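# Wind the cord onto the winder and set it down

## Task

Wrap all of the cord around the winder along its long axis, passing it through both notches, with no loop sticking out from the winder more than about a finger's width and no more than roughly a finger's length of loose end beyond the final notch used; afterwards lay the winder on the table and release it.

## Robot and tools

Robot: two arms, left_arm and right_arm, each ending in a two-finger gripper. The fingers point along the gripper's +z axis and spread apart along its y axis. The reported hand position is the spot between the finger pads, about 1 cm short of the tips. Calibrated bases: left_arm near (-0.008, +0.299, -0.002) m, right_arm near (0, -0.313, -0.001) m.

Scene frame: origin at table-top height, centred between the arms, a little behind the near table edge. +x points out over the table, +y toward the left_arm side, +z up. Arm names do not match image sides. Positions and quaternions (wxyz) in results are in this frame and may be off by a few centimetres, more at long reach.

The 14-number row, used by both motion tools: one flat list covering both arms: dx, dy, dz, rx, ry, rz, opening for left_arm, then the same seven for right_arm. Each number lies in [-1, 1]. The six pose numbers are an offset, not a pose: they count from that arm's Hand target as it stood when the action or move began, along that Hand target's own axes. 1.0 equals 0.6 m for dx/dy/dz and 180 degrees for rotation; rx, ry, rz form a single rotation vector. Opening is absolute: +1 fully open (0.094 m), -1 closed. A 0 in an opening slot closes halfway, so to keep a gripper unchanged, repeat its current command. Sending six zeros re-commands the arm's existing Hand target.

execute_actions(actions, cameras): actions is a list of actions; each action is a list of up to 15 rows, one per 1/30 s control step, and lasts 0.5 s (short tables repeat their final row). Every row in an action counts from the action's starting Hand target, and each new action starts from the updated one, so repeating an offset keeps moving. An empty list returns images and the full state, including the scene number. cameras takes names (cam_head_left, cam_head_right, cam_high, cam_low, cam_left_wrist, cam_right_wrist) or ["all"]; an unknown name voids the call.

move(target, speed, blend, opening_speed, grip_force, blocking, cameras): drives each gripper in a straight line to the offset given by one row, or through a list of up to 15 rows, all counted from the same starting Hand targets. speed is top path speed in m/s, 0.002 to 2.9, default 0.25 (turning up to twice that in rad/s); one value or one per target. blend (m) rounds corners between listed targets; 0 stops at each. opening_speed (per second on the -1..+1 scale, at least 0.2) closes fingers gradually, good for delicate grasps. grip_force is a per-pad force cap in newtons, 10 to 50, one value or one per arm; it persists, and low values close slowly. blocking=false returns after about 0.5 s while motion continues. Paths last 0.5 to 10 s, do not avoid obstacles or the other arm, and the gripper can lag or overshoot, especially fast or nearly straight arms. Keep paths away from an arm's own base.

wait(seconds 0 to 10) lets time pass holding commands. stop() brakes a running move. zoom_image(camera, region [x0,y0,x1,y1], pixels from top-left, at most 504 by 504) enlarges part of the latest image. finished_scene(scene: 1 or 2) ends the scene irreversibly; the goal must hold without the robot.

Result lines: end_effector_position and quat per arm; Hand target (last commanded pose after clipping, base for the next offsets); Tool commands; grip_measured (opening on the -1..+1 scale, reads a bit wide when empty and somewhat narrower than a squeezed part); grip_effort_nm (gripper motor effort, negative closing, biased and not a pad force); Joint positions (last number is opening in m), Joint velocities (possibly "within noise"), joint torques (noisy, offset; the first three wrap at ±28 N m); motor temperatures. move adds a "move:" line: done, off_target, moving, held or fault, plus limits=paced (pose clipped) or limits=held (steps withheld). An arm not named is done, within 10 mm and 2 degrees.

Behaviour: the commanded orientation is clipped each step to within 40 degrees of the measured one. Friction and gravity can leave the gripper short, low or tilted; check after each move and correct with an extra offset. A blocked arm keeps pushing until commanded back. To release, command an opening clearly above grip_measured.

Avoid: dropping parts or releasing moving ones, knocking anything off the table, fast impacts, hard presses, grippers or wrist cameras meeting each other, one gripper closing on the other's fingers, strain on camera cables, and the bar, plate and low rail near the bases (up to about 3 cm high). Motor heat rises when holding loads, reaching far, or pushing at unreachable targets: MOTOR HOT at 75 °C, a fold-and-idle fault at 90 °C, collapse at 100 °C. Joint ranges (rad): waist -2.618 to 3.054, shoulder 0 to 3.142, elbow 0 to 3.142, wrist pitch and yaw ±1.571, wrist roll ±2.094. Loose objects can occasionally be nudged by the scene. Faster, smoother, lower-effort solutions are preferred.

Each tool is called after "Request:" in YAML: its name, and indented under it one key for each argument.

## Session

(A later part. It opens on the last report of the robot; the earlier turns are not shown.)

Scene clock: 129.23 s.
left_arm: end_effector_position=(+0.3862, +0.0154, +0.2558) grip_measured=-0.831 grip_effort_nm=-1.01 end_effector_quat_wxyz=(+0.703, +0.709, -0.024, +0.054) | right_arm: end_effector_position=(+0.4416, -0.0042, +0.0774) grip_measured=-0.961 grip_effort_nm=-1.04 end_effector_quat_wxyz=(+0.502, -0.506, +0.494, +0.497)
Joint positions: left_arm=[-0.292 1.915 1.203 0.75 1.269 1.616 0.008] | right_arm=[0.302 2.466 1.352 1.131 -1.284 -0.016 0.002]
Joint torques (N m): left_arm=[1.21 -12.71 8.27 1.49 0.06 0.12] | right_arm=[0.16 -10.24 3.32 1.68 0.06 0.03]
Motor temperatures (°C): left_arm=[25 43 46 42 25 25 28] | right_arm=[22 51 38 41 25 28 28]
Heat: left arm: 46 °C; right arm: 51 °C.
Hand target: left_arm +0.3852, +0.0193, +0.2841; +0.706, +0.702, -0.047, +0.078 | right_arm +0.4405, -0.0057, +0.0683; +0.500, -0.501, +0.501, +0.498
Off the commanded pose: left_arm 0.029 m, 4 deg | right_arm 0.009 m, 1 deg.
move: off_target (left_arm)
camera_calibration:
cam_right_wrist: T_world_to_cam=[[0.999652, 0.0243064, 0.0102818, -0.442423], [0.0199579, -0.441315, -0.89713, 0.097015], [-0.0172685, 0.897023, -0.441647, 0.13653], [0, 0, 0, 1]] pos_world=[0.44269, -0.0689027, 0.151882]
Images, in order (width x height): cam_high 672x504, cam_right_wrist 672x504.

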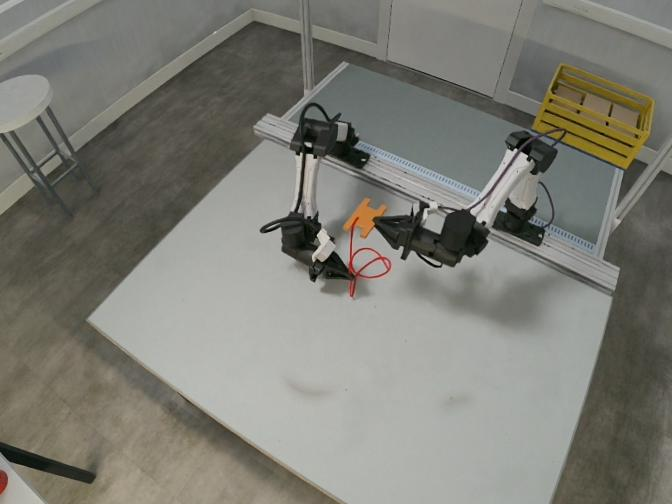

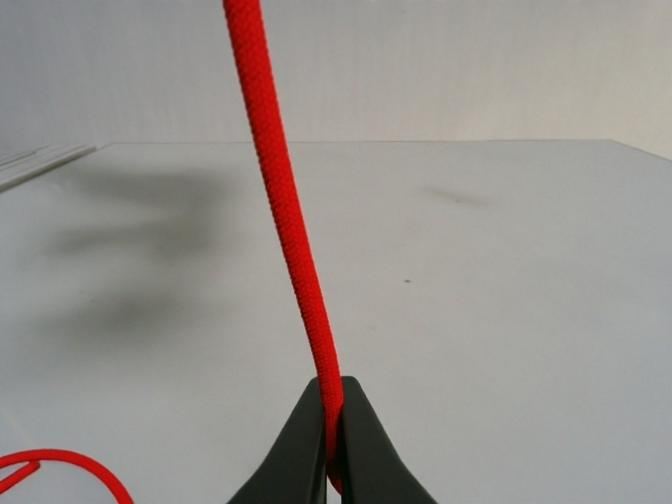

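Request:
move:
  target:
    - [0,0,0,0,0,0,-1,-0.103,0.1075,0,0,0,0,-1]
    - [0,0,0,0,0,0,-1,-0.161,0.226,0,0,0,0,-1]
    - [0,0,0,0,0,0,-1,-0.303,0.285,0,0,0,0,-1]
    - [0,0,0,0,0,0,-1,-0.395,0.234,0,0,0,0,-1]
    - [0,0,0,0,0,0,-1,-0.411,0.13,0,0,0,0,-1]
  blend: [0.03,0.03,0.03,0.02,0]
  speed: 0.2
  cameras: ["cam_left_wrist","cam_right_wrist","cam_high","cam_head_left"]

Request:
zoom_image:
  camera: "cam_high"
  region: [300, 150, 440, 290]

Scene clock: 132.40 s.
left_arm: end_effector_position=(+0.3842, +0.0155, +0.2574) grip_measured=-0.832 grip_effort_nm=-1.00 end_effector_quat_wxyz=(+0.702, +0.710, -0.024, +0.049) | right_arm: end_effector_position=(+0.3608, -0.0045, +0.3067) grip_measured=-0.961 grip_effort_nm=-1.04 end_effector_quat_wxyz=(+0.492, -0.492, +0.512, +0.503)
Joint positions: left_arm=[-0.292 1.907 1.205 0.73 1.275 1.619 0.008] | right_arm=[0.365 1.721 1.247 0.467 -1.205 0.011 0.002]
Joint torques (N m): left_arm=[1.25 -11.97 8.12 1.66 0.01 0.11] | right_arm=[0.06 -7.57 7.94 1.46 -0.1 -0.22]
Heat: left arm: 46 °C; right arm: 51 °C.
Hand target: left_arm +0.3851, +0.0193, +0.2842; +0.706, +0.702, -0.047, +0.078 | right_arm +0.3622, -0.0046, +0.3146; +0.500, -0.501, +0.501, +0.498
Off the commanded pose: left_arm 0.027 m, 4 deg | right_arm 0.008 m, 2 deg.
move: off_target (left_arm)
camera_calibration:
cam_left_wrist: T_world_to_cam=[[0.0757769, 0.0247647, -0.996817, 0.226501], [0.900582, 0.427431, 0.0790802, -0.333442], [0.428029, -0.903709, 0.0100868, -0.066666], [0, 0, 0, 1]] pos_world=[0.311663, 0.0766675, 0.252821]
cam_right_wrist: T_world_to_cam=[[0.999224, 0.00800913, -0.0385578, -0.349003], [-0.0308942, -0.447746, -0.893627, 0.321464], [-0.0244213, 0.894125, -0.447151, 0.24093], [0, 0, 0, 1]] pos_world=[0.364548, -0.0686919, 0.381544]
Images, in order (width x height): cam_head_left 672x504, cam_high 672x504, cam_left_wrist 672x504, cam_right_wrist 672x504.

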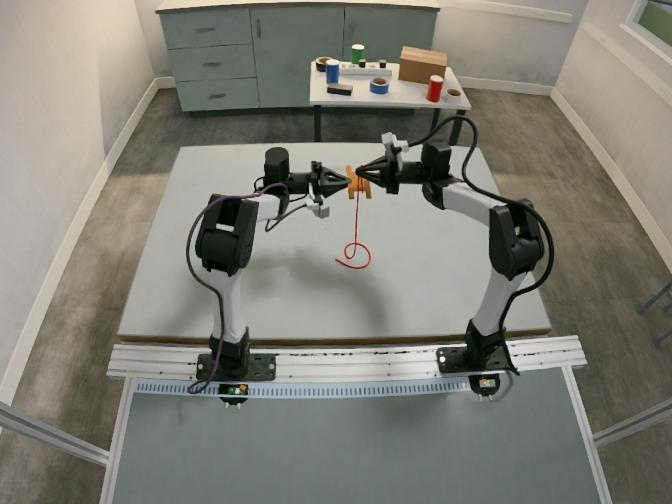

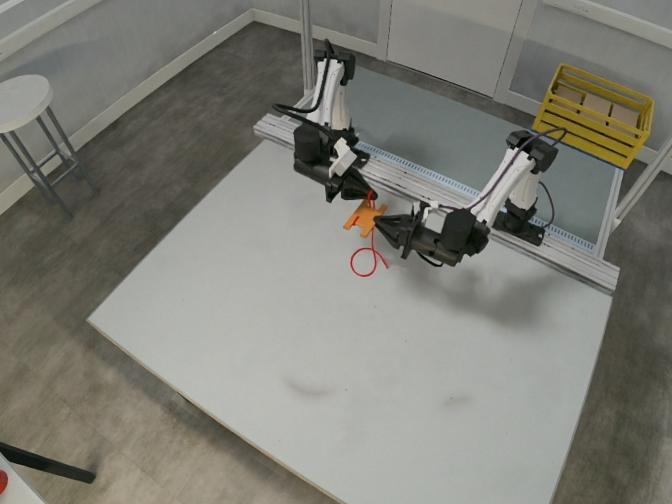

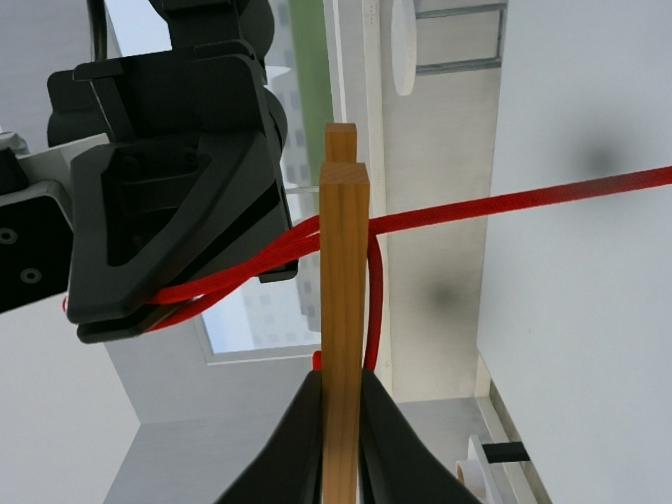

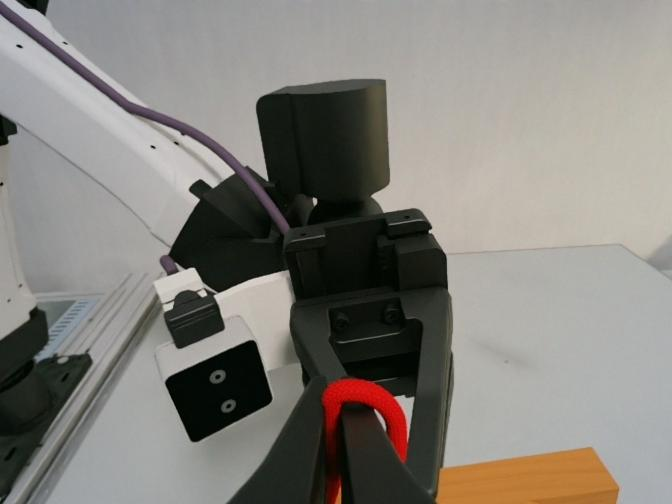

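Scaled by 3.600 from the camera's 672x504 image, which has a finer 960x720 frame.

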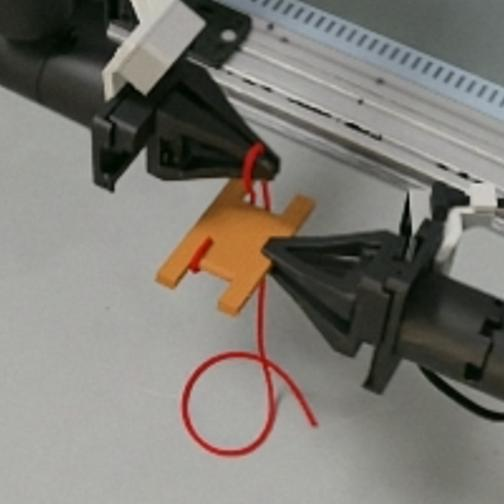

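Request:
move:
  target:
    - [0,0,0,0,0,0,-1,0,0,0,0,0,0,-0.87]
    - [0,0,0,0,0,0,-1,-0.209,0.037,0,0,0,0,-0.87]
    - [0,0,0,0,0,0,-1,-0.209,0.037,0,0,0,0,-1]
  speed: 0.12
  cameras: ["cam_right_wrist","cam_high","cam_left_wrist"]

Request:
zoom_image:
  camera: "cam_high"
  region: [300, 130, 440, 290]

Scene clock: 136.03 s.
left_arm: end_effector_position=(+0.3842, +0.0155, +0.2574) grip_measured=-0.832 grip_effort_nm=-1.00 end_effector_quat_wxyz=(+0.702, +0.710, -0.024, +0.049) | right_arm: end_effector_position=(+0.3458, -0.0043, +0.4256) grip_measured=-0.997 grip_effort_nm=-0.18 end_effector_quat_wxyz=(+0.486, -0.492, +0.515, +0.507)
Joint positions: left_arm=[-0.292 1.907 1.205 0.73 1.275 1.619 0.008] | right_arm=[0.378 1.666 1.67 -0.026 -1.197 0.008 0]
Joint torques (N m): left_arm=[1.25 -11.97 8.09 1.66 0 0.11] | right_arm=[0.79 -8.72 7.8 1.49 0.06 -0.22]
Heat: left arm: 45 °C; right arm: 50 °C.
Hand target: left_arm +0.3851, +0.0193, +0.2842; +0.706, +0.702, -0.047, +0.078 | right_arm +0.3397, -0.0040, +0.4401; +0.500, -0.501, +0.501, +0.498
Off the commanded pose: left_arm 0.027 m, 4 deg | right_arm 0.016 m, 3 deg.
move: off_target (left_arm, right_arm); target 3's new opening was sent with right_arm's hand 0.016 m and 3 deg from that target
camera_calibration:
cam_left_wrist: T_world_to_cam=[[0.0757769, 0.0247647, -0.996817, 0.226501], [0.900582, 0.427431, 0.0790802, -0.333442], [0.428029, -0.903709, 0.0100868, -0.066666], [0, 0, 0, 1]] pos_world=[0.311663, 0.0766675, 0.252821]
cam_right_wrist: T_world_to_cam=[[0.998589, 0.0138705, -0.0512549, -0.323805], [-0.0394212, -0.453016, -0.89063, 0.429019], [-0.0355728, 0.891394, -0.45183, 0.299314], [0, 0, 0, 1]] pos_world=[0.350908, -0.0679629, 0.500739]
Images, in order (width x height): cam_high 672x504, cam_left_wrist 672x504, cam_right_wrist 672x504.

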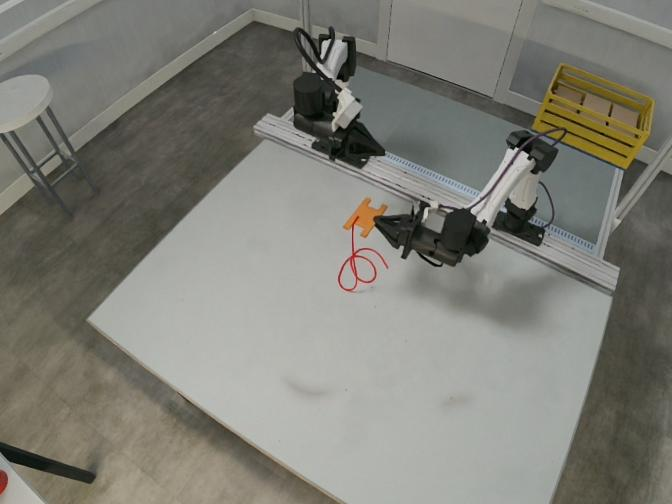

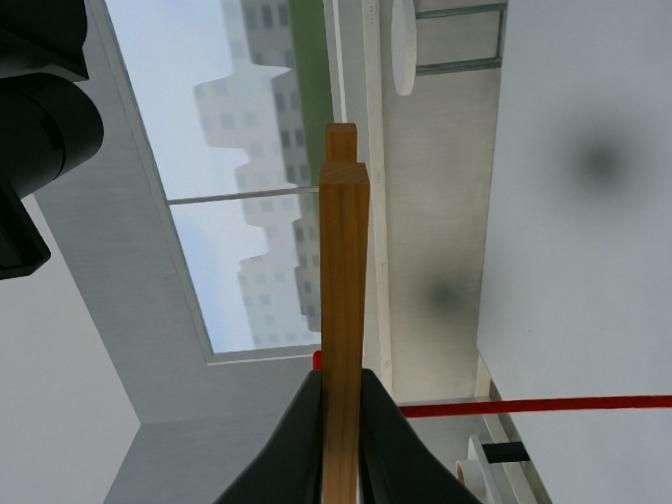

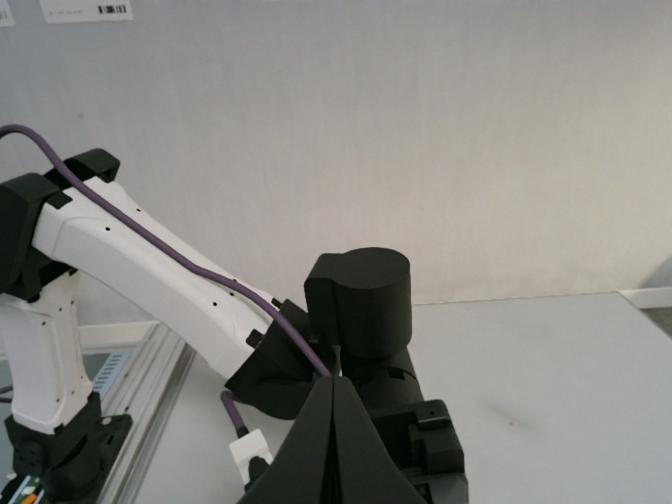

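Scaled by 3.150 from the camera's 672x504 image, which has a finer 960x720 frame.

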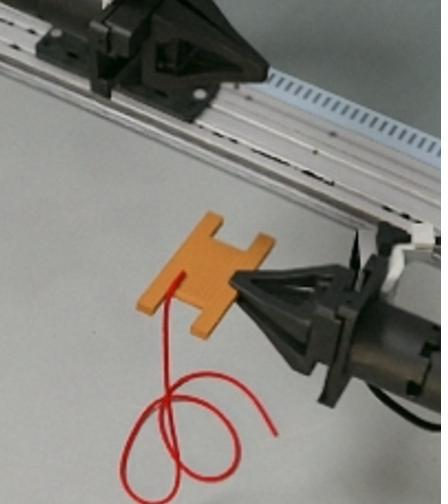

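Request:
move:
  target:
    - [0,0,0,0,0,0,-1,0,0,-0.22,0,0,0,0.4]
    - [0.032,0.18,0,0,0,0,-1,0.592,-0.139,-0.2,0,0,0,0.4]
  blend: [0.04,0]
  speed: 0.3
  cameras: ["cam_right_wrist","cam_left_wrist"]

Scene clock: 140.77 s.
left_arm: end_effector_position=(+0.3926, +0.0140, +0.3666) grip_measured=-0.832 grip_effort_nm=-1.00 end_effector_quat_wxyz=(+0.704, +0.708, -0.028, +0.058) | right_arm: end_effector_position=(+0.4275, -0.1280, +0.0915) grip_measured=+0.399 grip_effort_nm=0.06 end_effector_quat_wxyz=(+0.500, -0.508, +0.501, +0.490)
Joint positions: left_arm=[-0.285 1.843 1.556 0.338 1.275 1.613 0.008] | right_arm=[0.032 2.252 1.2 0.592 -1.541 -0.492 0.066]
Joint torques (N m): left_arm=[1.33 -12.21 8.9 1.4 0.07 0.1] | right_arm=[0.79 -9.63 3.38 1.36 -0.28 0.02]
Heat: left arm: 46 °C; right arm: 50 °C.
Hand target: left_arm +0.3849, +0.0203, +0.3938; +0.706, +0.702, -0.047, +0.078 | right_arm +0.4234, -0.1256, +0.0855; +0.500, -0.501, +0.501, +0.498
Off the commanded pose: left_arm 0.029 m, 3 deg | right_arm 0.008 m, 1 deg.
move: off_target (left_arm)
camera_calibration:
cam_left_wrist: T_world_to_cam=[[0.0932481, 0.0188422, -0.995465, 0.327588], [0.896062, 0.434257, 0.0921564, -0.352036], [0.434024, -0.900592, 0.0236099, -0.0800881], [0, 0, 0, 1]] pos_world=[0.319659, 0.0745749, 0.360436]
cam_right_wrist: T_world_to_cam=[[0.999843, 0.0144767, 0.0101957, -0.426838], [0.0156935, -0.457858, -0.888887, 0.0542701], [-0.00819998, 0.888907, -0.458013, 0.250047], [0, 0, 0, 1]] pos_world=[0.42797, -0.191241, 0.167117]
Images, in order (width x height): cam_left_wrist 672x504, cam_right_wrist 672x504.

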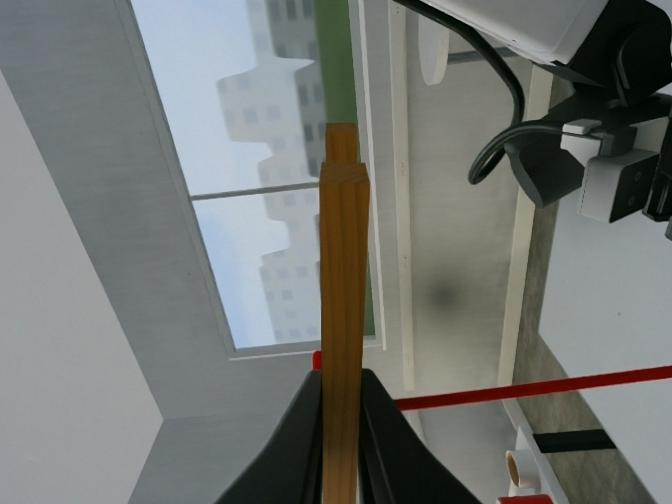

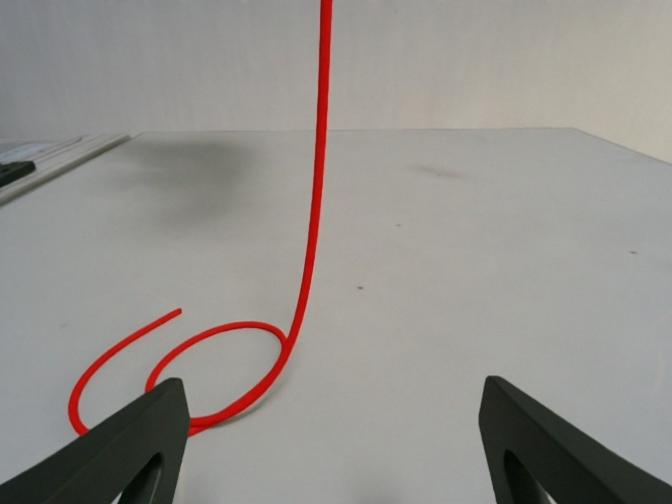

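Request:
move:
  target:
    - [0,0,0,0,0,0,-1,0,0.012,0.2,0,0,0,0.4]
    - [0,0,0,0,0,0,-1,0,0.012,0.2,0,0,0,-1]
    - [0,0,0,0,0,0,-1,-0.191,0.0725,0.2,0,0,0,-1]
    - [0,0,0,0,0,0,-1,-0.3075,0.227,0.2,0,0,0,-1]
    - [0,0,0,0,0,0,-1,-0.466,0.269,0.2,0,0,0,-1]
    - [0,0,0,0,0,0,-1,-0.5825,0.219,0.2,0,0,0,-1]
    - [0,0,0,0,0,0,-1,-0.616,0.067,0.2,0,0,0,-1]
  blend: [0,0,0.04,0.03,0.03,0.03,0]
  speed: 0.2
  cameras: ["cam_right_wrist","cam_left_wrist","cam_high"]

Request:
zoom_image:
  camera: "cam_high"
  region: [300, 110, 440, 270]

Scene clock: 147.07 s.
left_arm: end_effector_position=(+0.3926, +0.0140, +0.3666) grip_measured=-0.832 grip_effort_nm=-1.01 end_effector_quat_wxyz=(+0.704, +0.708, -0.028, +0.058) | right_arm: end_effector_position=(+0.3832, -0.0038, +0.4504) grip_measured=-0.987 grip_effort_nm=-0.69 end_effector_quat_wxyz=(+0.496, -0.493, +0.509, +0.501)
Joint positions: left_arm=[-0.285 1.843 1.556 0.338 1.275 1.613 0.008] | right_arm=[0.347 1.83 1.955 -0.12 -1.22 0.011 0.001]
Joint torques (N m): left_arm=[1.35 -12.22 8.9 1.4 0.08 0.11] | right_arm=[0.24 -7.65 7.61 1.46 -0.14 -0.21]
Heat: left arm: 47 °C; right arm: 50 °C.
Hand target: left_arm +0.3849, +0.0203, +0.3938; +0.706, +0.702, -0.047, +0.078 | right_arm +0.3828, -0.0041, +0.4546; +0.500, -0.501, +0.501, +0.498
Off the commanded pose: left_arm 0.029 m, 3 deg | right_arm 0.004 m, 1 deg.
move: off_target (left_arm)
camera_calibration:
cam_left_wrist: T_world_to_cam=[[0.0932481, 0.0188422, -0.995465, 0.327588], [0.896062, 0.434257, 0.0921564, -0.352036], [0.434024, -0.900592, 0.0236099, -0.0800881], [0, 0, 0, 1]] pos_world=[0.319659, 0.0745749, 0.360436]
cam_right_wrist: T_world_to_cam=[[0.999578, 0.00546616, -0.0285386, -0.370483], [-0.0231426, -0.444157, -0.89565, 0.448852], [-0.0175714, 0.895932, -0.443843, 0.301022], [0, 0, 0, 1]] pos_world=[0.386004, -0.06831, 0.525047]
Images, in order (width x height): cam_high 672x504, cam_left_wrist 672x504, cam_right_wrist 672x504.

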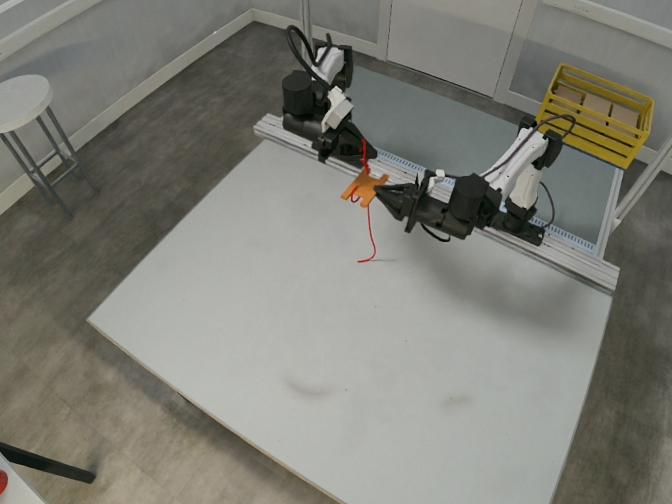

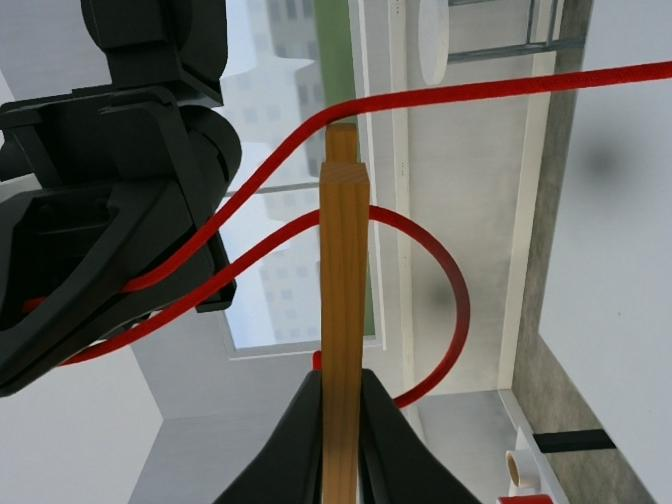

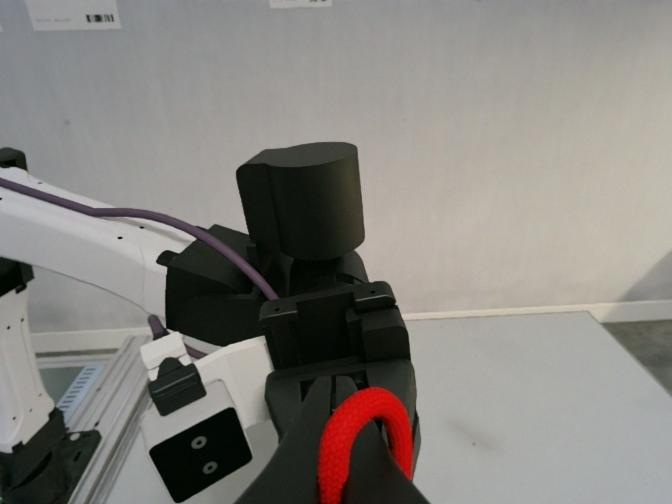

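Scaled by 3.150 from the camera's 672x504 image, which has a finer 960x720 frame.

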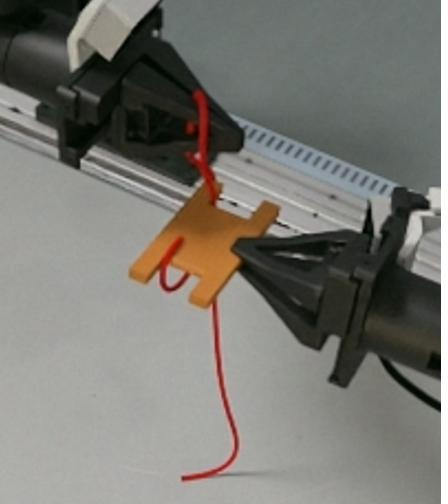

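Request:
move:
  target:
    - [0,0,0,0,0,0,-1,0.033,-0.132,0,0,0,0,-1]
    - [0,0,0,0,0,0,-1,0.149,-0.182,0,0,0,0,-1]
    - [0,0,0,0,0,0,-1,0.258,-0.137,0,0,0,0,-1]
  blend: [0.03,0.03,0]
  speed: 0.2
  cameras: ["cam_right_wrist","cam_left_wrist","cam_high","cam_head_left"]

Request:
zoom_image:
  camera: "cam_high"
  region: [300, 110, 440, 270]

Scene clock: 149.57 s.
left_arm: end_effector_position=(+0.4027, +0.0212, +0.3513) grip_measured=-0.832 grip_effort_nm=-1.00 end_effector_quat_wxyz=(+0.692, +0.721, +0.025, +0.039) | right_arm: end_effector_position=(+0.4625, -0.0062, +0.3106) grip_measured=-0.988 grip_effort_nm=-0.68 end_effector_quat_wxyz=(+0.508, -0.513, +0.484, +0.495)
Joint positions: left_arm=[-0.269 1.843 1.556 0.215 1.244 1.63 0.008] | right_arm=[0.284 2.105 1.764 0.387 -1.312 -0.013 0.001]
Joint torques (N m): left_arm=[0.14 -12.77 9.06 2.37 0.47 0.2] | right_arm=[0.68 -10.82 4.21 1.28 0.26 -0.05]
Heat: left arm: 47 °C; right arm: 50 °C.
Hand target: left_arm +0.3850, +0.0203, +0.3938; +0.706, +0.702, -0.047, +0.078 | right_arm +0.4652, -0.0048, +0.2999; +0.500, -0.501, +0.501, +0.498
Off the commanded pose: left_arm 0.046 m, 10 deg | right_arm 0.011 m, 3 deg.
move: off_target (left_arm, right_arm)
camera_calibration:
cam_left_wrist: T_world_to_cam=[[-0.00966999, 0.0507542, -0.998664, 0.353175], [0.878672, 0.477166, 0.0157424, -0.329875], [0.477328, -0.877346, -0.0492105, -0.0699805], [0, 0, 0, 1]] pos_world=[0.326671, 0.0780829, 0.354453]
cam_right_wrist: T_world_to_cam=[[0.998792, 0.0344501, 0.0350446, -0.472873], [0.0465438, -0.434358, -0.899537, 0.293409], [-0.0157673, 0.900081, -0.435437, 0.239041], [0, 0, 0, 1]] pos_world=[0.462414, -0.0714215, 0.384591]
Images, in order (width x height): cam_head_left 672x504, cam_high 672x504, cam_left_wrist 672x504, cam_right_wrist 672x504.

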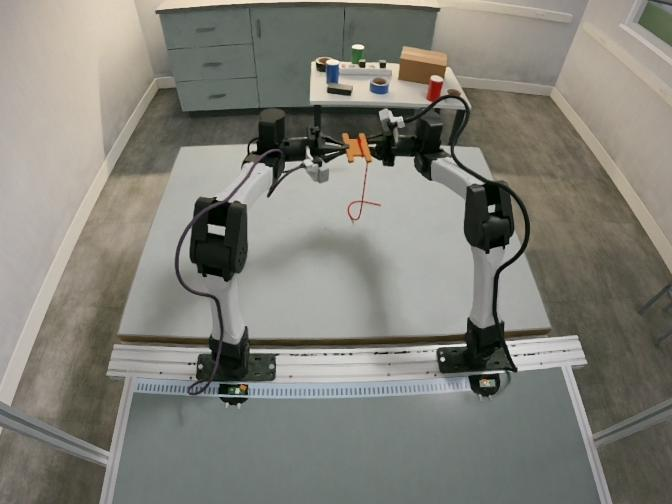

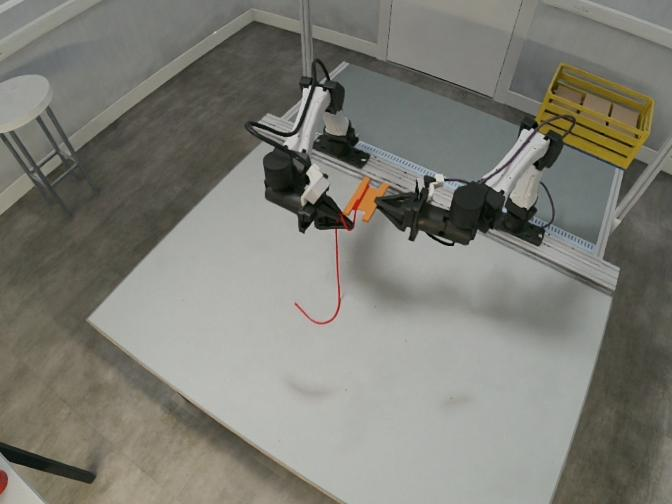

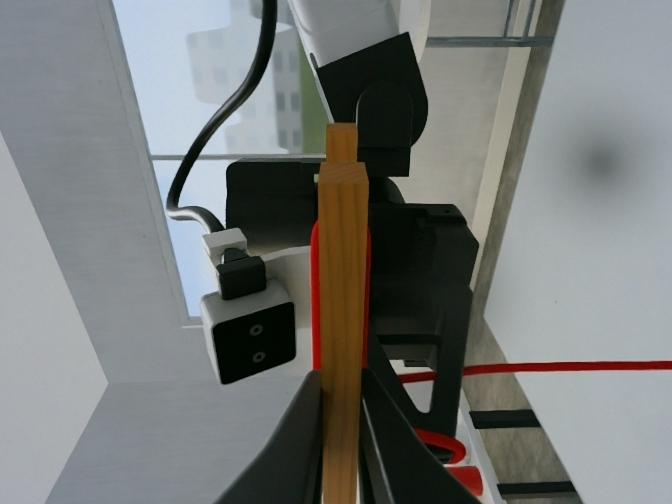

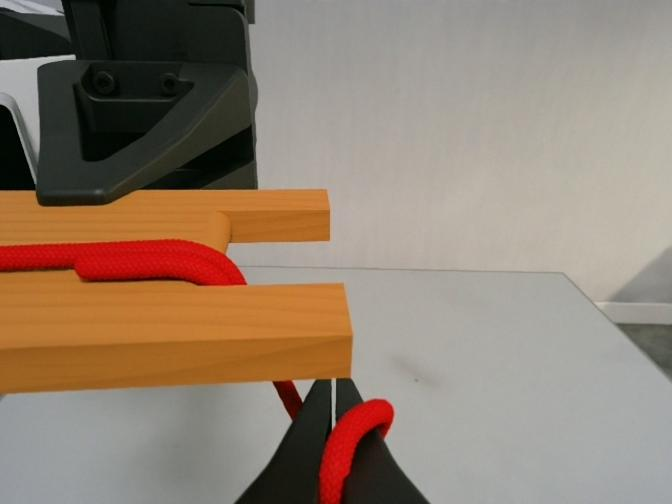

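Scaled by 3.150 from the camera's 672x504 image, which has a finer 960x720 frame.

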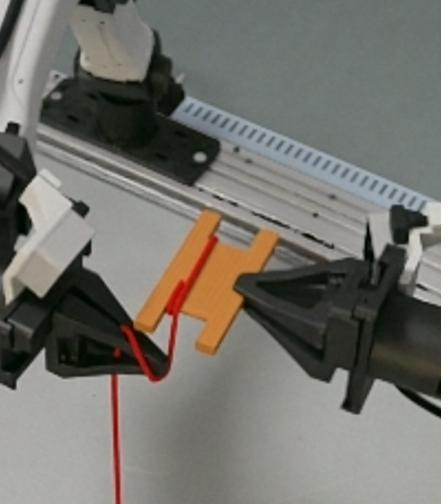

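Request:
move:
  target:
    - [0,0,0,0,0,0,-1,-0.06,0.02,0,0,0,0,-1]
    - [0,0,0,0,0,0,-1,-0.06,0.02,0,0,0,0,0.4]
    - [0,0,0,0,0,0,-1,-0.06,0.02,-0.22,0,0,0,0.4]
    - [0,0,0,0,0,0,-1,0.358,0.065,-0.2,0,0,0,0.4]
  blend: [0,0,0.02,0]
  speed: 0.2
  cameras: ["cam_right_wrist","cam_left_wrist","cam_high"]

Scene clock: 155.13 s.
left_arm: end_effector_position=(+0.3978, +0.0206, +0.3598) grip_measured=-0.832 grip_effort_nm=-1.01 end_effector_quat_wxyz=(+0.698, +0.714, -0.009, +0.052) | right_arm: end_effector_position=(+0.4286, -0.1277, +0.0908) grip_measured=+0.399 grip_effort_nm=0.06 end_effector_quat_wxyz=(+0.498, -0.508, +0.499, +0.494)
Joint positions: left_arm=[-0.269 1.843 1.556 0.28 1.272 1.633 0.008] | right_arm=[0.032 2.265 1.205 0.635 -1.549 -0.453 0.066]
Joint torques (N m): left_arm=[0.16 -12.4 8.73 1.94 0.15 -0.04] | right_arm=[0.76 -9.88 3.36 1.37 -0.14 0.02]
Heat: left arm: 48 °C; right arm: 51 °C.
Hand target: left_arm +0.3850, +0.0203, +0.3938; +0.706, +0.702, -0.047, +0.078 | right_arm +0.4263, -0.1255, +0.0854; +0.500, -0.501, +0.501, +0.498
Off the commanded pose: left_arm 0.036 m, 6 deg | right_arm 0.006 m, 1 deg.
move: off_target (left_arm); target 2's new opening was sent with right_arm's hand 0.017 m and 2 deg from that target
camera_calibration:
cam_left_wrist: T_world_to_cam=[[0.0578858, 0.0345875, -0.997724, 0.334706], [0.890002, 0.450967, 0.0672694, -0.347908], [0.452267, -0.89187, -0.00467833, -0.0734894], [0, 0, 0, 1]] pos_world=[0.323501, 0.0797756, 0.357004]
cam_right_wrist: T_world_to_cam=[[0.999745, 0.021896, 0.00551846, -0.42642], [0.0148555, -0.453722, -0.89102, 0.0547963], [-0.0170059, 0.890874, -0.453931, 0.253179], [0, 0, 0, 1]] pos_world=[0.429803, -0.191351, 0.166104]
Images, in order (width x height): cam_high 672x504, cam_left_wrist 672x504, cam_right_wrist 672x504.

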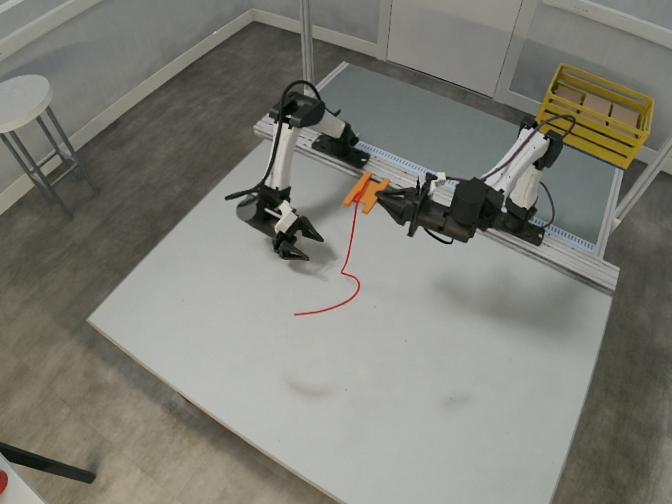

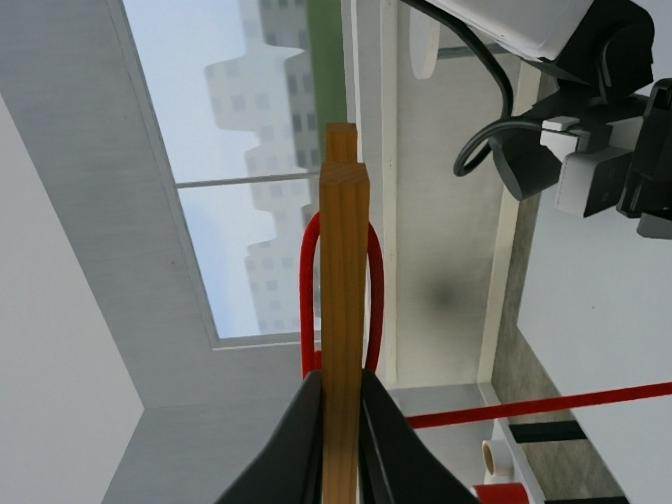

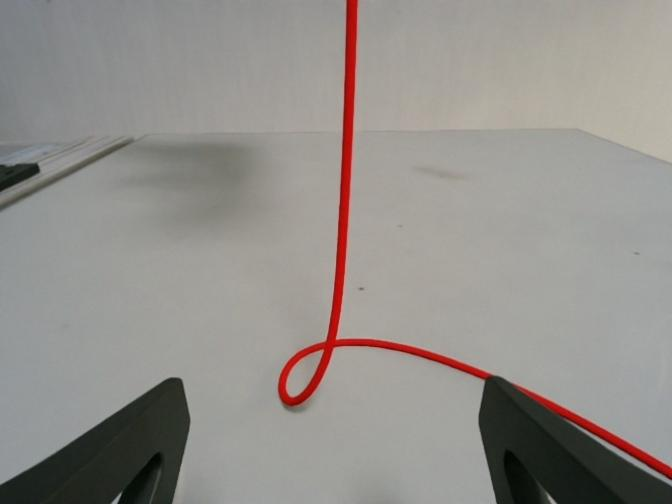

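Request:
move:
  target:
    - [0,0,0,0,0,0,-1,0.02,0,0.211,0,0,0,0.4]
    - [0,0,0,0,0,0,-1,0.02,0,0.211,0,0,0,-1]
    - [0,0,0,0,0,0,-1,-0.191,0.0725,0.211,0,0,0,-1]
    - [0,0,0,0,0,0,-1,-0.3075,0.227,0.211,0,0,0,-1]
    - [0,0,0,0,0,0,-1,-0.466,0.269,0.211,0,0,0,-1]
    - [0,0,0,0,0,0,-1,-0.5825,0.219,0.211,0,0,0,-1]
    - [0,0,0,0,0,0,-1,-0.616,0.067,0.211,0,0,0,-1]
  blend: [0,0,0.04,0.03,0.03,0.03,0]
  speed: 0.2
  cameras: ["cam_left_wrist","cam_high"]

Request:
zoom_image:
  camera: "cam_high"
  region: [300, 110, 440, 270]

Scene clock: 161.43 s.
left_arm: end_effector_position=(+0.3978, +0.0206, +0.3598) grip_measured=-0.832 grip_effort_nm=-1.01 end_effector_quat_wxyz=(+0.698, +0.714, -0.009, +0.052) | right_arm: end_effector_position=(+0.3862, +0.0026, +0.4506) grip_measured=-0.994 grip_effort_nm=-0.36 end_effector_quat_wxyz=(+0.497, -0.493, +0.509, +0.501)
Joint positions: left_arm=[-0.269 1.843 1.556 0.281 1.272 1.633 0.008] | right_arm=[0.359 1.853 1.986 -0.128 -1.207 0.011 0]
Joint torques (N m): left_arm=[0.14 -12.4 8.83 1.94 0.14 -0.03] | right_arm=[0.4 -7.64 7.53 1.49 -0.06 -0.22]
Heat: left arm: 48 °C; right arm: 51 °C.
Hand target: left_arm +0.3850, +0.0203, +0.3938; +0.706, +0.702, -0.047, +0.078 | right_arm +0.3859, +0.0024, +0.4545; +0.500, -0.501, +0.501, +0.498
Off the commanded pose: left_arm 0.036 m, 5 deg | right_arm 0.004 m, 1 deg.
move: off_target (left_arm)
camera_calibration:
cam_left_wrist: T_world_to_cam=[[0.0582916, 0.034471, -0.997704, 0.334578], [0.889972, 0.450979, 0.0675788, -0.34801], [0.452273, -0.891869, -0.00438995, -0.0735942], [0, 0, 0, 1]] pos_world=[0.323501, 0.0797757, 0.357005]
Images, in order (width x height): cam_high 672x504, cam_left_wrist 672x504.

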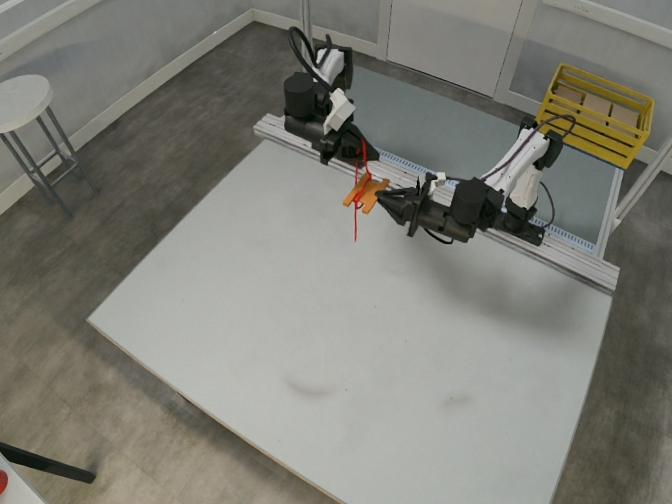

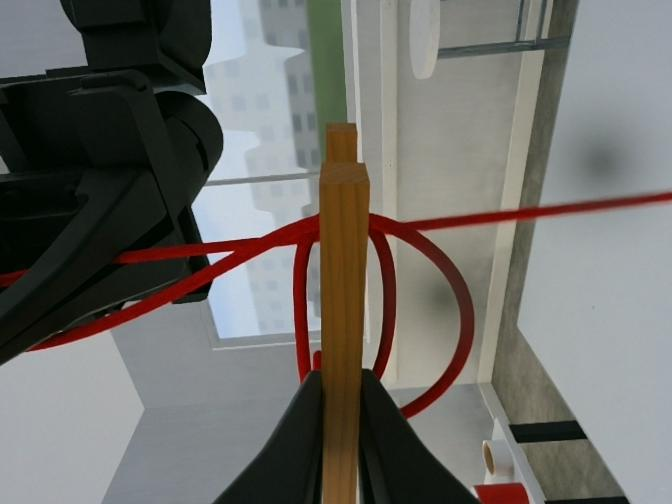

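Scaled by 3.150 from the camera's 672x504 image, which has a finer 960x720 frame.

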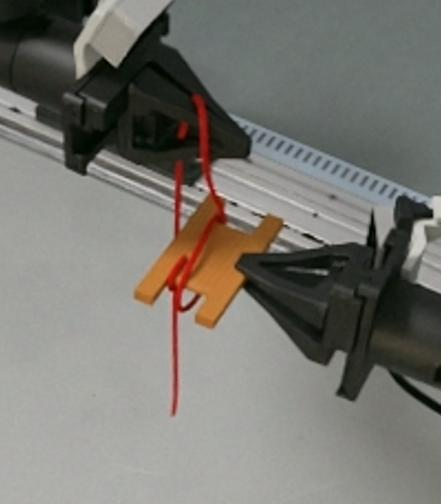

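Request:
move:
  target:
    - [0,0,0,0,0,0,-1,0.033,-0.132,0,0,0,0,-1]
    - [0,0,0,0,0,0,-1,0.149,-0.175,0,0,0,0,-1]
    - [0,0,0,0,0,0,-1,0.235,-0.125,0,0,0,0,-1]
  blend: [0.03,0.03,0]
  speed: 0.15
  cameras: ["cam_right_wrist","cam_left_wrist","cam_high"]

Request:
zoom_image:
  camera: "cam_high"
  region: [300, 110, 440, 270]

Scene clock: 164.10 s.
left_arm: end_effector_position=(+0.4023, +0.0227, +0.3555) grip_measured=-0.832 grip_effort_nm=-1.01 end_effector_quat_wxyz=(+0.695, +0.717, +0.011, +0.049) | right_arm: end_effector_position=(+0.4617, -0.0005, +0.3173) grip_measured=-0.994 grip_effort_nm=-0.34 end_effector_quat_wxyz=(+0.503, -0.508, +0.492, +0.498)
Joint positions: left_arm=[-0.265 1.843 1.556 0.246 1.253 1.633 0.008] | right_arm=[0.296 2.1 1.793 0.329 -1.293 -0.013 0]
Joint torques (N m): left_arm=[-0.16 -12.55 8.96 2.19 0.36 0.08] | right_arm=[0.79 -11.58 4.6 1.42 0.22 -0.01]
Heat: left arm: 49 °C; right arm: 51 °C.
Hand target: left_arm +0.3851, +0.0204, +0.3938; +0.706, +0.702, -0.047, +0.078 | right_arm +0.4610, +0.0018, +0.3136; +0.500, -0.501, +0.501, +0.498
Off the commanded pose: left_arm 0.042 m, 8 deg | right_arm 0.004 m, 1 deg.
move: off_target (left_arm); blend cut to 0.0298 m at target 2
camera_calibration:
cam_left_wrist: T_world_to_cam=[[0.023752, 0.043389, -0.998776, 0.343913], [0.880672, 0.47191, 0.0414441, -0.340108], [0.473131, -0.880578, -0.0270027, -0.0743773], [0, 0, 0, 1]] pos_world=[0.326546, 0.0800836, 0.355579]
cam_right_wrist: T_world_to_cam=[[0.999513, 0.0280855, 0.0135964, -0.46605], [0.0245706, -0.439815, -0.897752, 0.311541], [-0.0192339, 0.897649, -0.440291, 0.239976], [0, 0, 0, 1]] pos_world=[0.462784, -0.0653051, 0.391682]
Images, in order (width x height): cam_high 672x504, cam_left_wrist 672x504, cam_right_wrist 672x504.

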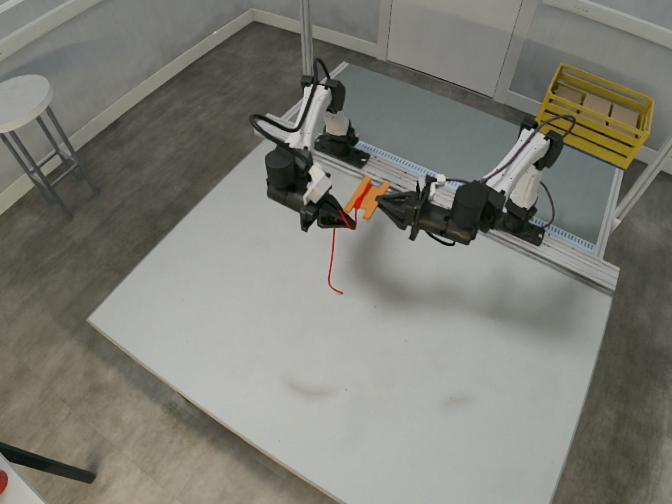

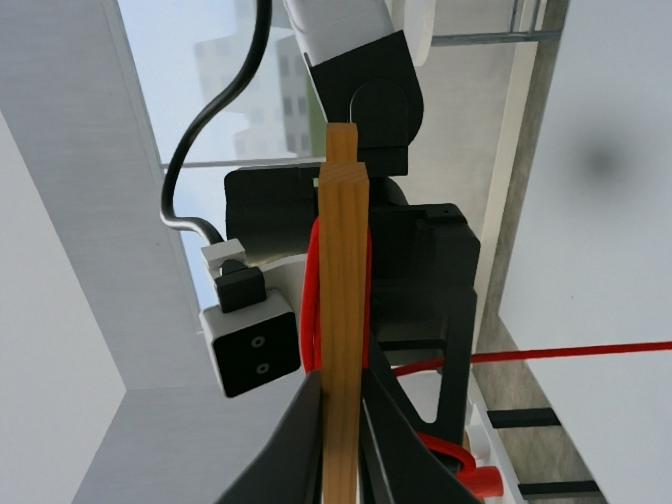

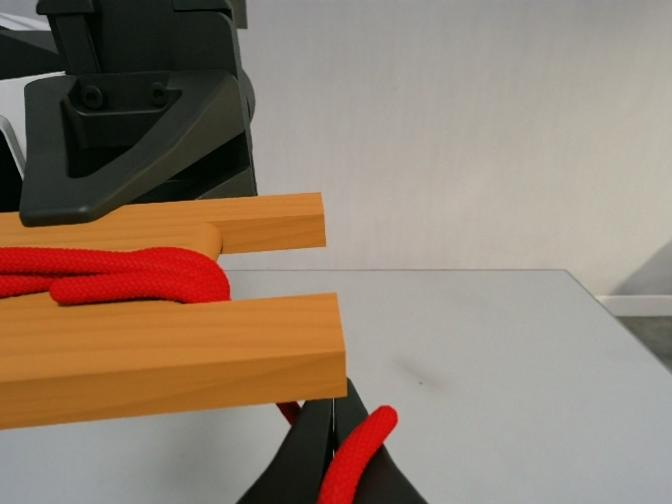

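Scaled by 3.150 from the camera's 672x504 image, which has a finer 960x720 frame.

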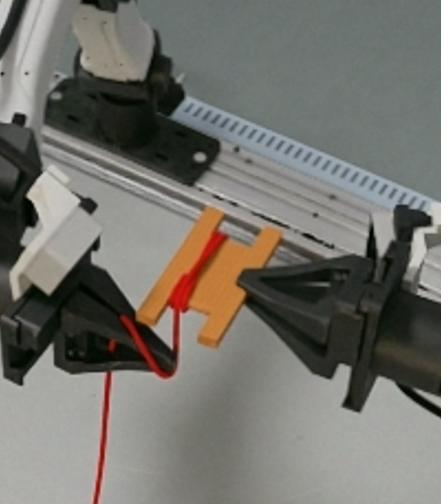

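Request:
move:
  target:
    - [0,0,0,0,0,0,-1,-0.05,0.02,0,0,0,0,-1]
    - [0,0,0,0,0,0,-1,-0.05,0.02,0,0,0,0,0.4]
    - [0,0,0,0,0,0,-1,-0.05,0.02,-0.22,0,0,0,0.4]
    - [0,0,0,0,0,0,-1,0.381,0.058,-0.2,0,0,0,0.4]
  blend: [0,0,0.02,0]
  speed: 0.2
  cameras: ["cam_right_wrist","cam_left_wrist"]

Scene clock: 169.23 s.
left_arm: end_effector_position=(+0.3976, +0.0206, +0.3598) grip_measured=-0.832 grip_effort_nm=-1.01 end_effector_quat_wxyz=(+0.698, +0.714, -0.009, +0.052) | right_arm: end_effector_position=(+0.4284, -0.1212, +0.0917) grip_measured=+0.399 grip_effort_nm=0.06 end_effector_quat_wxyz=(+0.497, -0.510, +0.499, +0.493)
Joint positions: left_arm=[-0.269 1.843 1.556 0.281 1.273 1.633 0.008] | right_arm=[0.047 2.265 1.202 0.674 -1.535 -0.42 0.066]
Joint torques (N m): left_arm=[0.13 -12.42 8.77 1.93 0.15 -0.04] | right_arm=[0.79 -9.57 3.47 1.41 -0.15 0]
Heat: left arm: 49 °C; right arm: 51 °C.
Hand target: left_arm +0.3850, +0.0204, +0.3938; +0.706, +0.702, -0.047, +0.078 | right_arm +0.4263, -0.1190, +0.0854; +0.500, -0.501, +0.501, +0.498
Off the commanded pose: left_arm 0.036 m, 5 deg | right_arm 0.007 m, 1 deg.
move: off_target (left_arm); target 2's new opening was sent with right_arm's hand 0.018 m and 1 deg from that target
camera_calibration:
cam_left_wrist: T_world_to_cam=[[0.058275, 0.0345136, -0.997704, 0.334585], [0.890339, 0.450255, 0.0675796, -0.347981], [0.451554, -0.892233, -0.00449019, -0.0732515], [0, 0, 0, 1]] pos_world=[0.3234, 0.0797752, 0.357004]
cam_right_wrist: T_world_to_cam=[[0.999682, 0.0239451, 0.00786668, -0.426459], [0.0179599, -0.457783, -0.888882, 0.0566191], [-0.0176832, 0.888741, -0.458068, 0.248286], [0, 0, 0, 1]] pos_world=[0.429697, -0.184531, 0.167414]
Images, in order (width x height): cam_left_wrist 672x504, cam_right_wrist 672x504.

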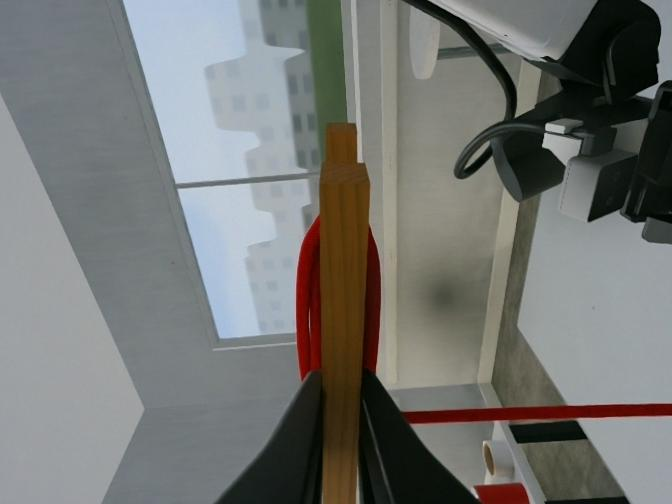

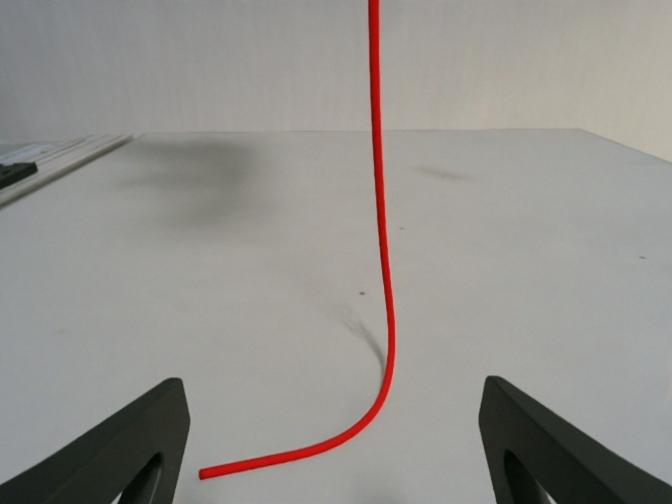

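Request:
move:
  target:
    - [0,0,0,0,0,0,-1,0.02,-0.02,0.2,0,0,0,0.4]
    - [0,0,0,0,0,0,-1,0.02,-0.02,0.2,0,0,0,-1]
    - [0,0,0,0,0,0,-1,-0.191,0.0725,0.2,0,0,0,-1]
    - [0,0,0,0,0,0,-1,-0.3075,0.227,0.2,0,0,0,-1]
    - [0,0,0,0,0,0,-1,-0.466,0.269,0.2,0,0,0,-1]
    - [0,0,0,0,0,0,-1,-0.5825,0.219,0.2,0,0,0,-1]
    - [0,0,0,0,0,0,-1,-0.616,0.067,0.2,0,0,0,-1]
  blend: [0,0,0.04,0.03,0.03,0.03,0]
  speed: 0.2
  cameras: ["cam_left_wrist","cam_high"]

Request:
zoom_image:
  camera: "cam_high"
  region: [300, 110, 440, 270]

Scene clock: 175.33 s.
left_arm: end_effector_position=(+0.3976, +0.0206, +0.3599) grip_measured=-0.832 grip_effort_nm=-1.00 end_effector_quat_wxyz=(+0.698, +0.714, -0.009, +0.052) | right_arm: end_effector_position=(+0.3862, +0.0026, +0.4506) grip_measured=-0.965 grip_effort_nm=-1.05 end_effector_quat_wxyz=(+0.497, -0.493, +0.509, +0.501)
Joint positions: left_arm=[-0.269 1.843 1.556 0.281 1.273 1.633 0.008] | right_arm=[0.359 1.853 1.986 -0.128 -1.207 0.011 0.002]
Joint torques (N m): left_arm=[0.16 -12.4 8.79 1.94 0.15 -0.04] | right_arm=[0.21 -7.86 7.49 1.43 -0.09 -0.2]
Heat: left arm: 49 °C; right arm: 51 °C.
Hand target: left_arm +0.3850, +0.0204, +0.3938; +0.706, +0.702, -0.047, +0.078 | right_arm +0.3858, +0.0025, +0.4546; +0.500, -0.501, +0.501, +0.498
Off the commanded pose: left_arm 0.036 m, 5 deg | right_arm 0.004 m, 1 deg.
move: off_target (left_arm)
camera_calibration:
cam_left_wrist: T_world_to_cam=[[0.0585939, 0.0343485, -0.997691, 0.334491], [0.890316, 0.450269, 0.0677897, -0.34805], [0.451558, -0.892232, -0.00419802, -0.0733571], [0, 0, 0, 1]] pos_world=[0.3234, 0.0797753, 0.357005]
Images, in order (width x height): cam_high 672x504, cam_left_wrist 672x504.

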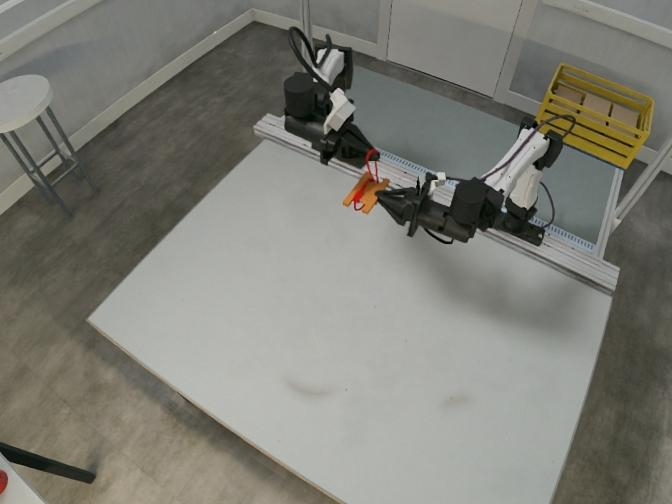

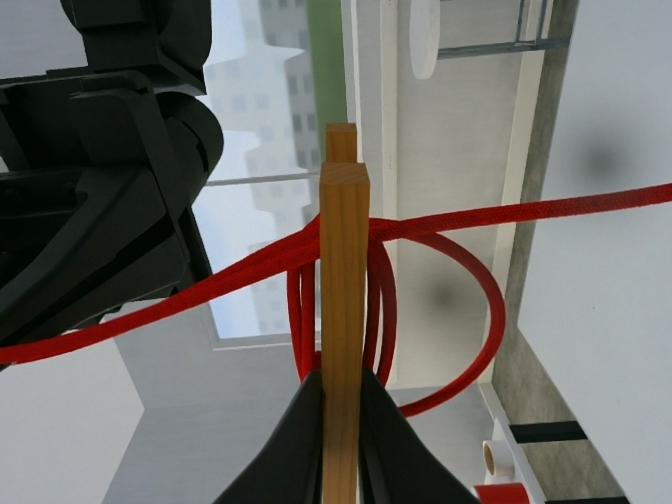

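Scaled by 3.150 from the camera's 672x504 image, which has a finer 960x720 frame.

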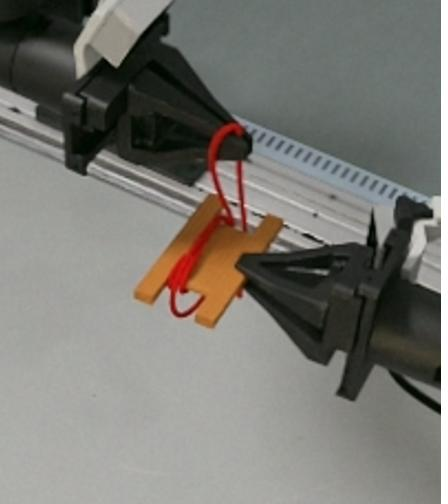

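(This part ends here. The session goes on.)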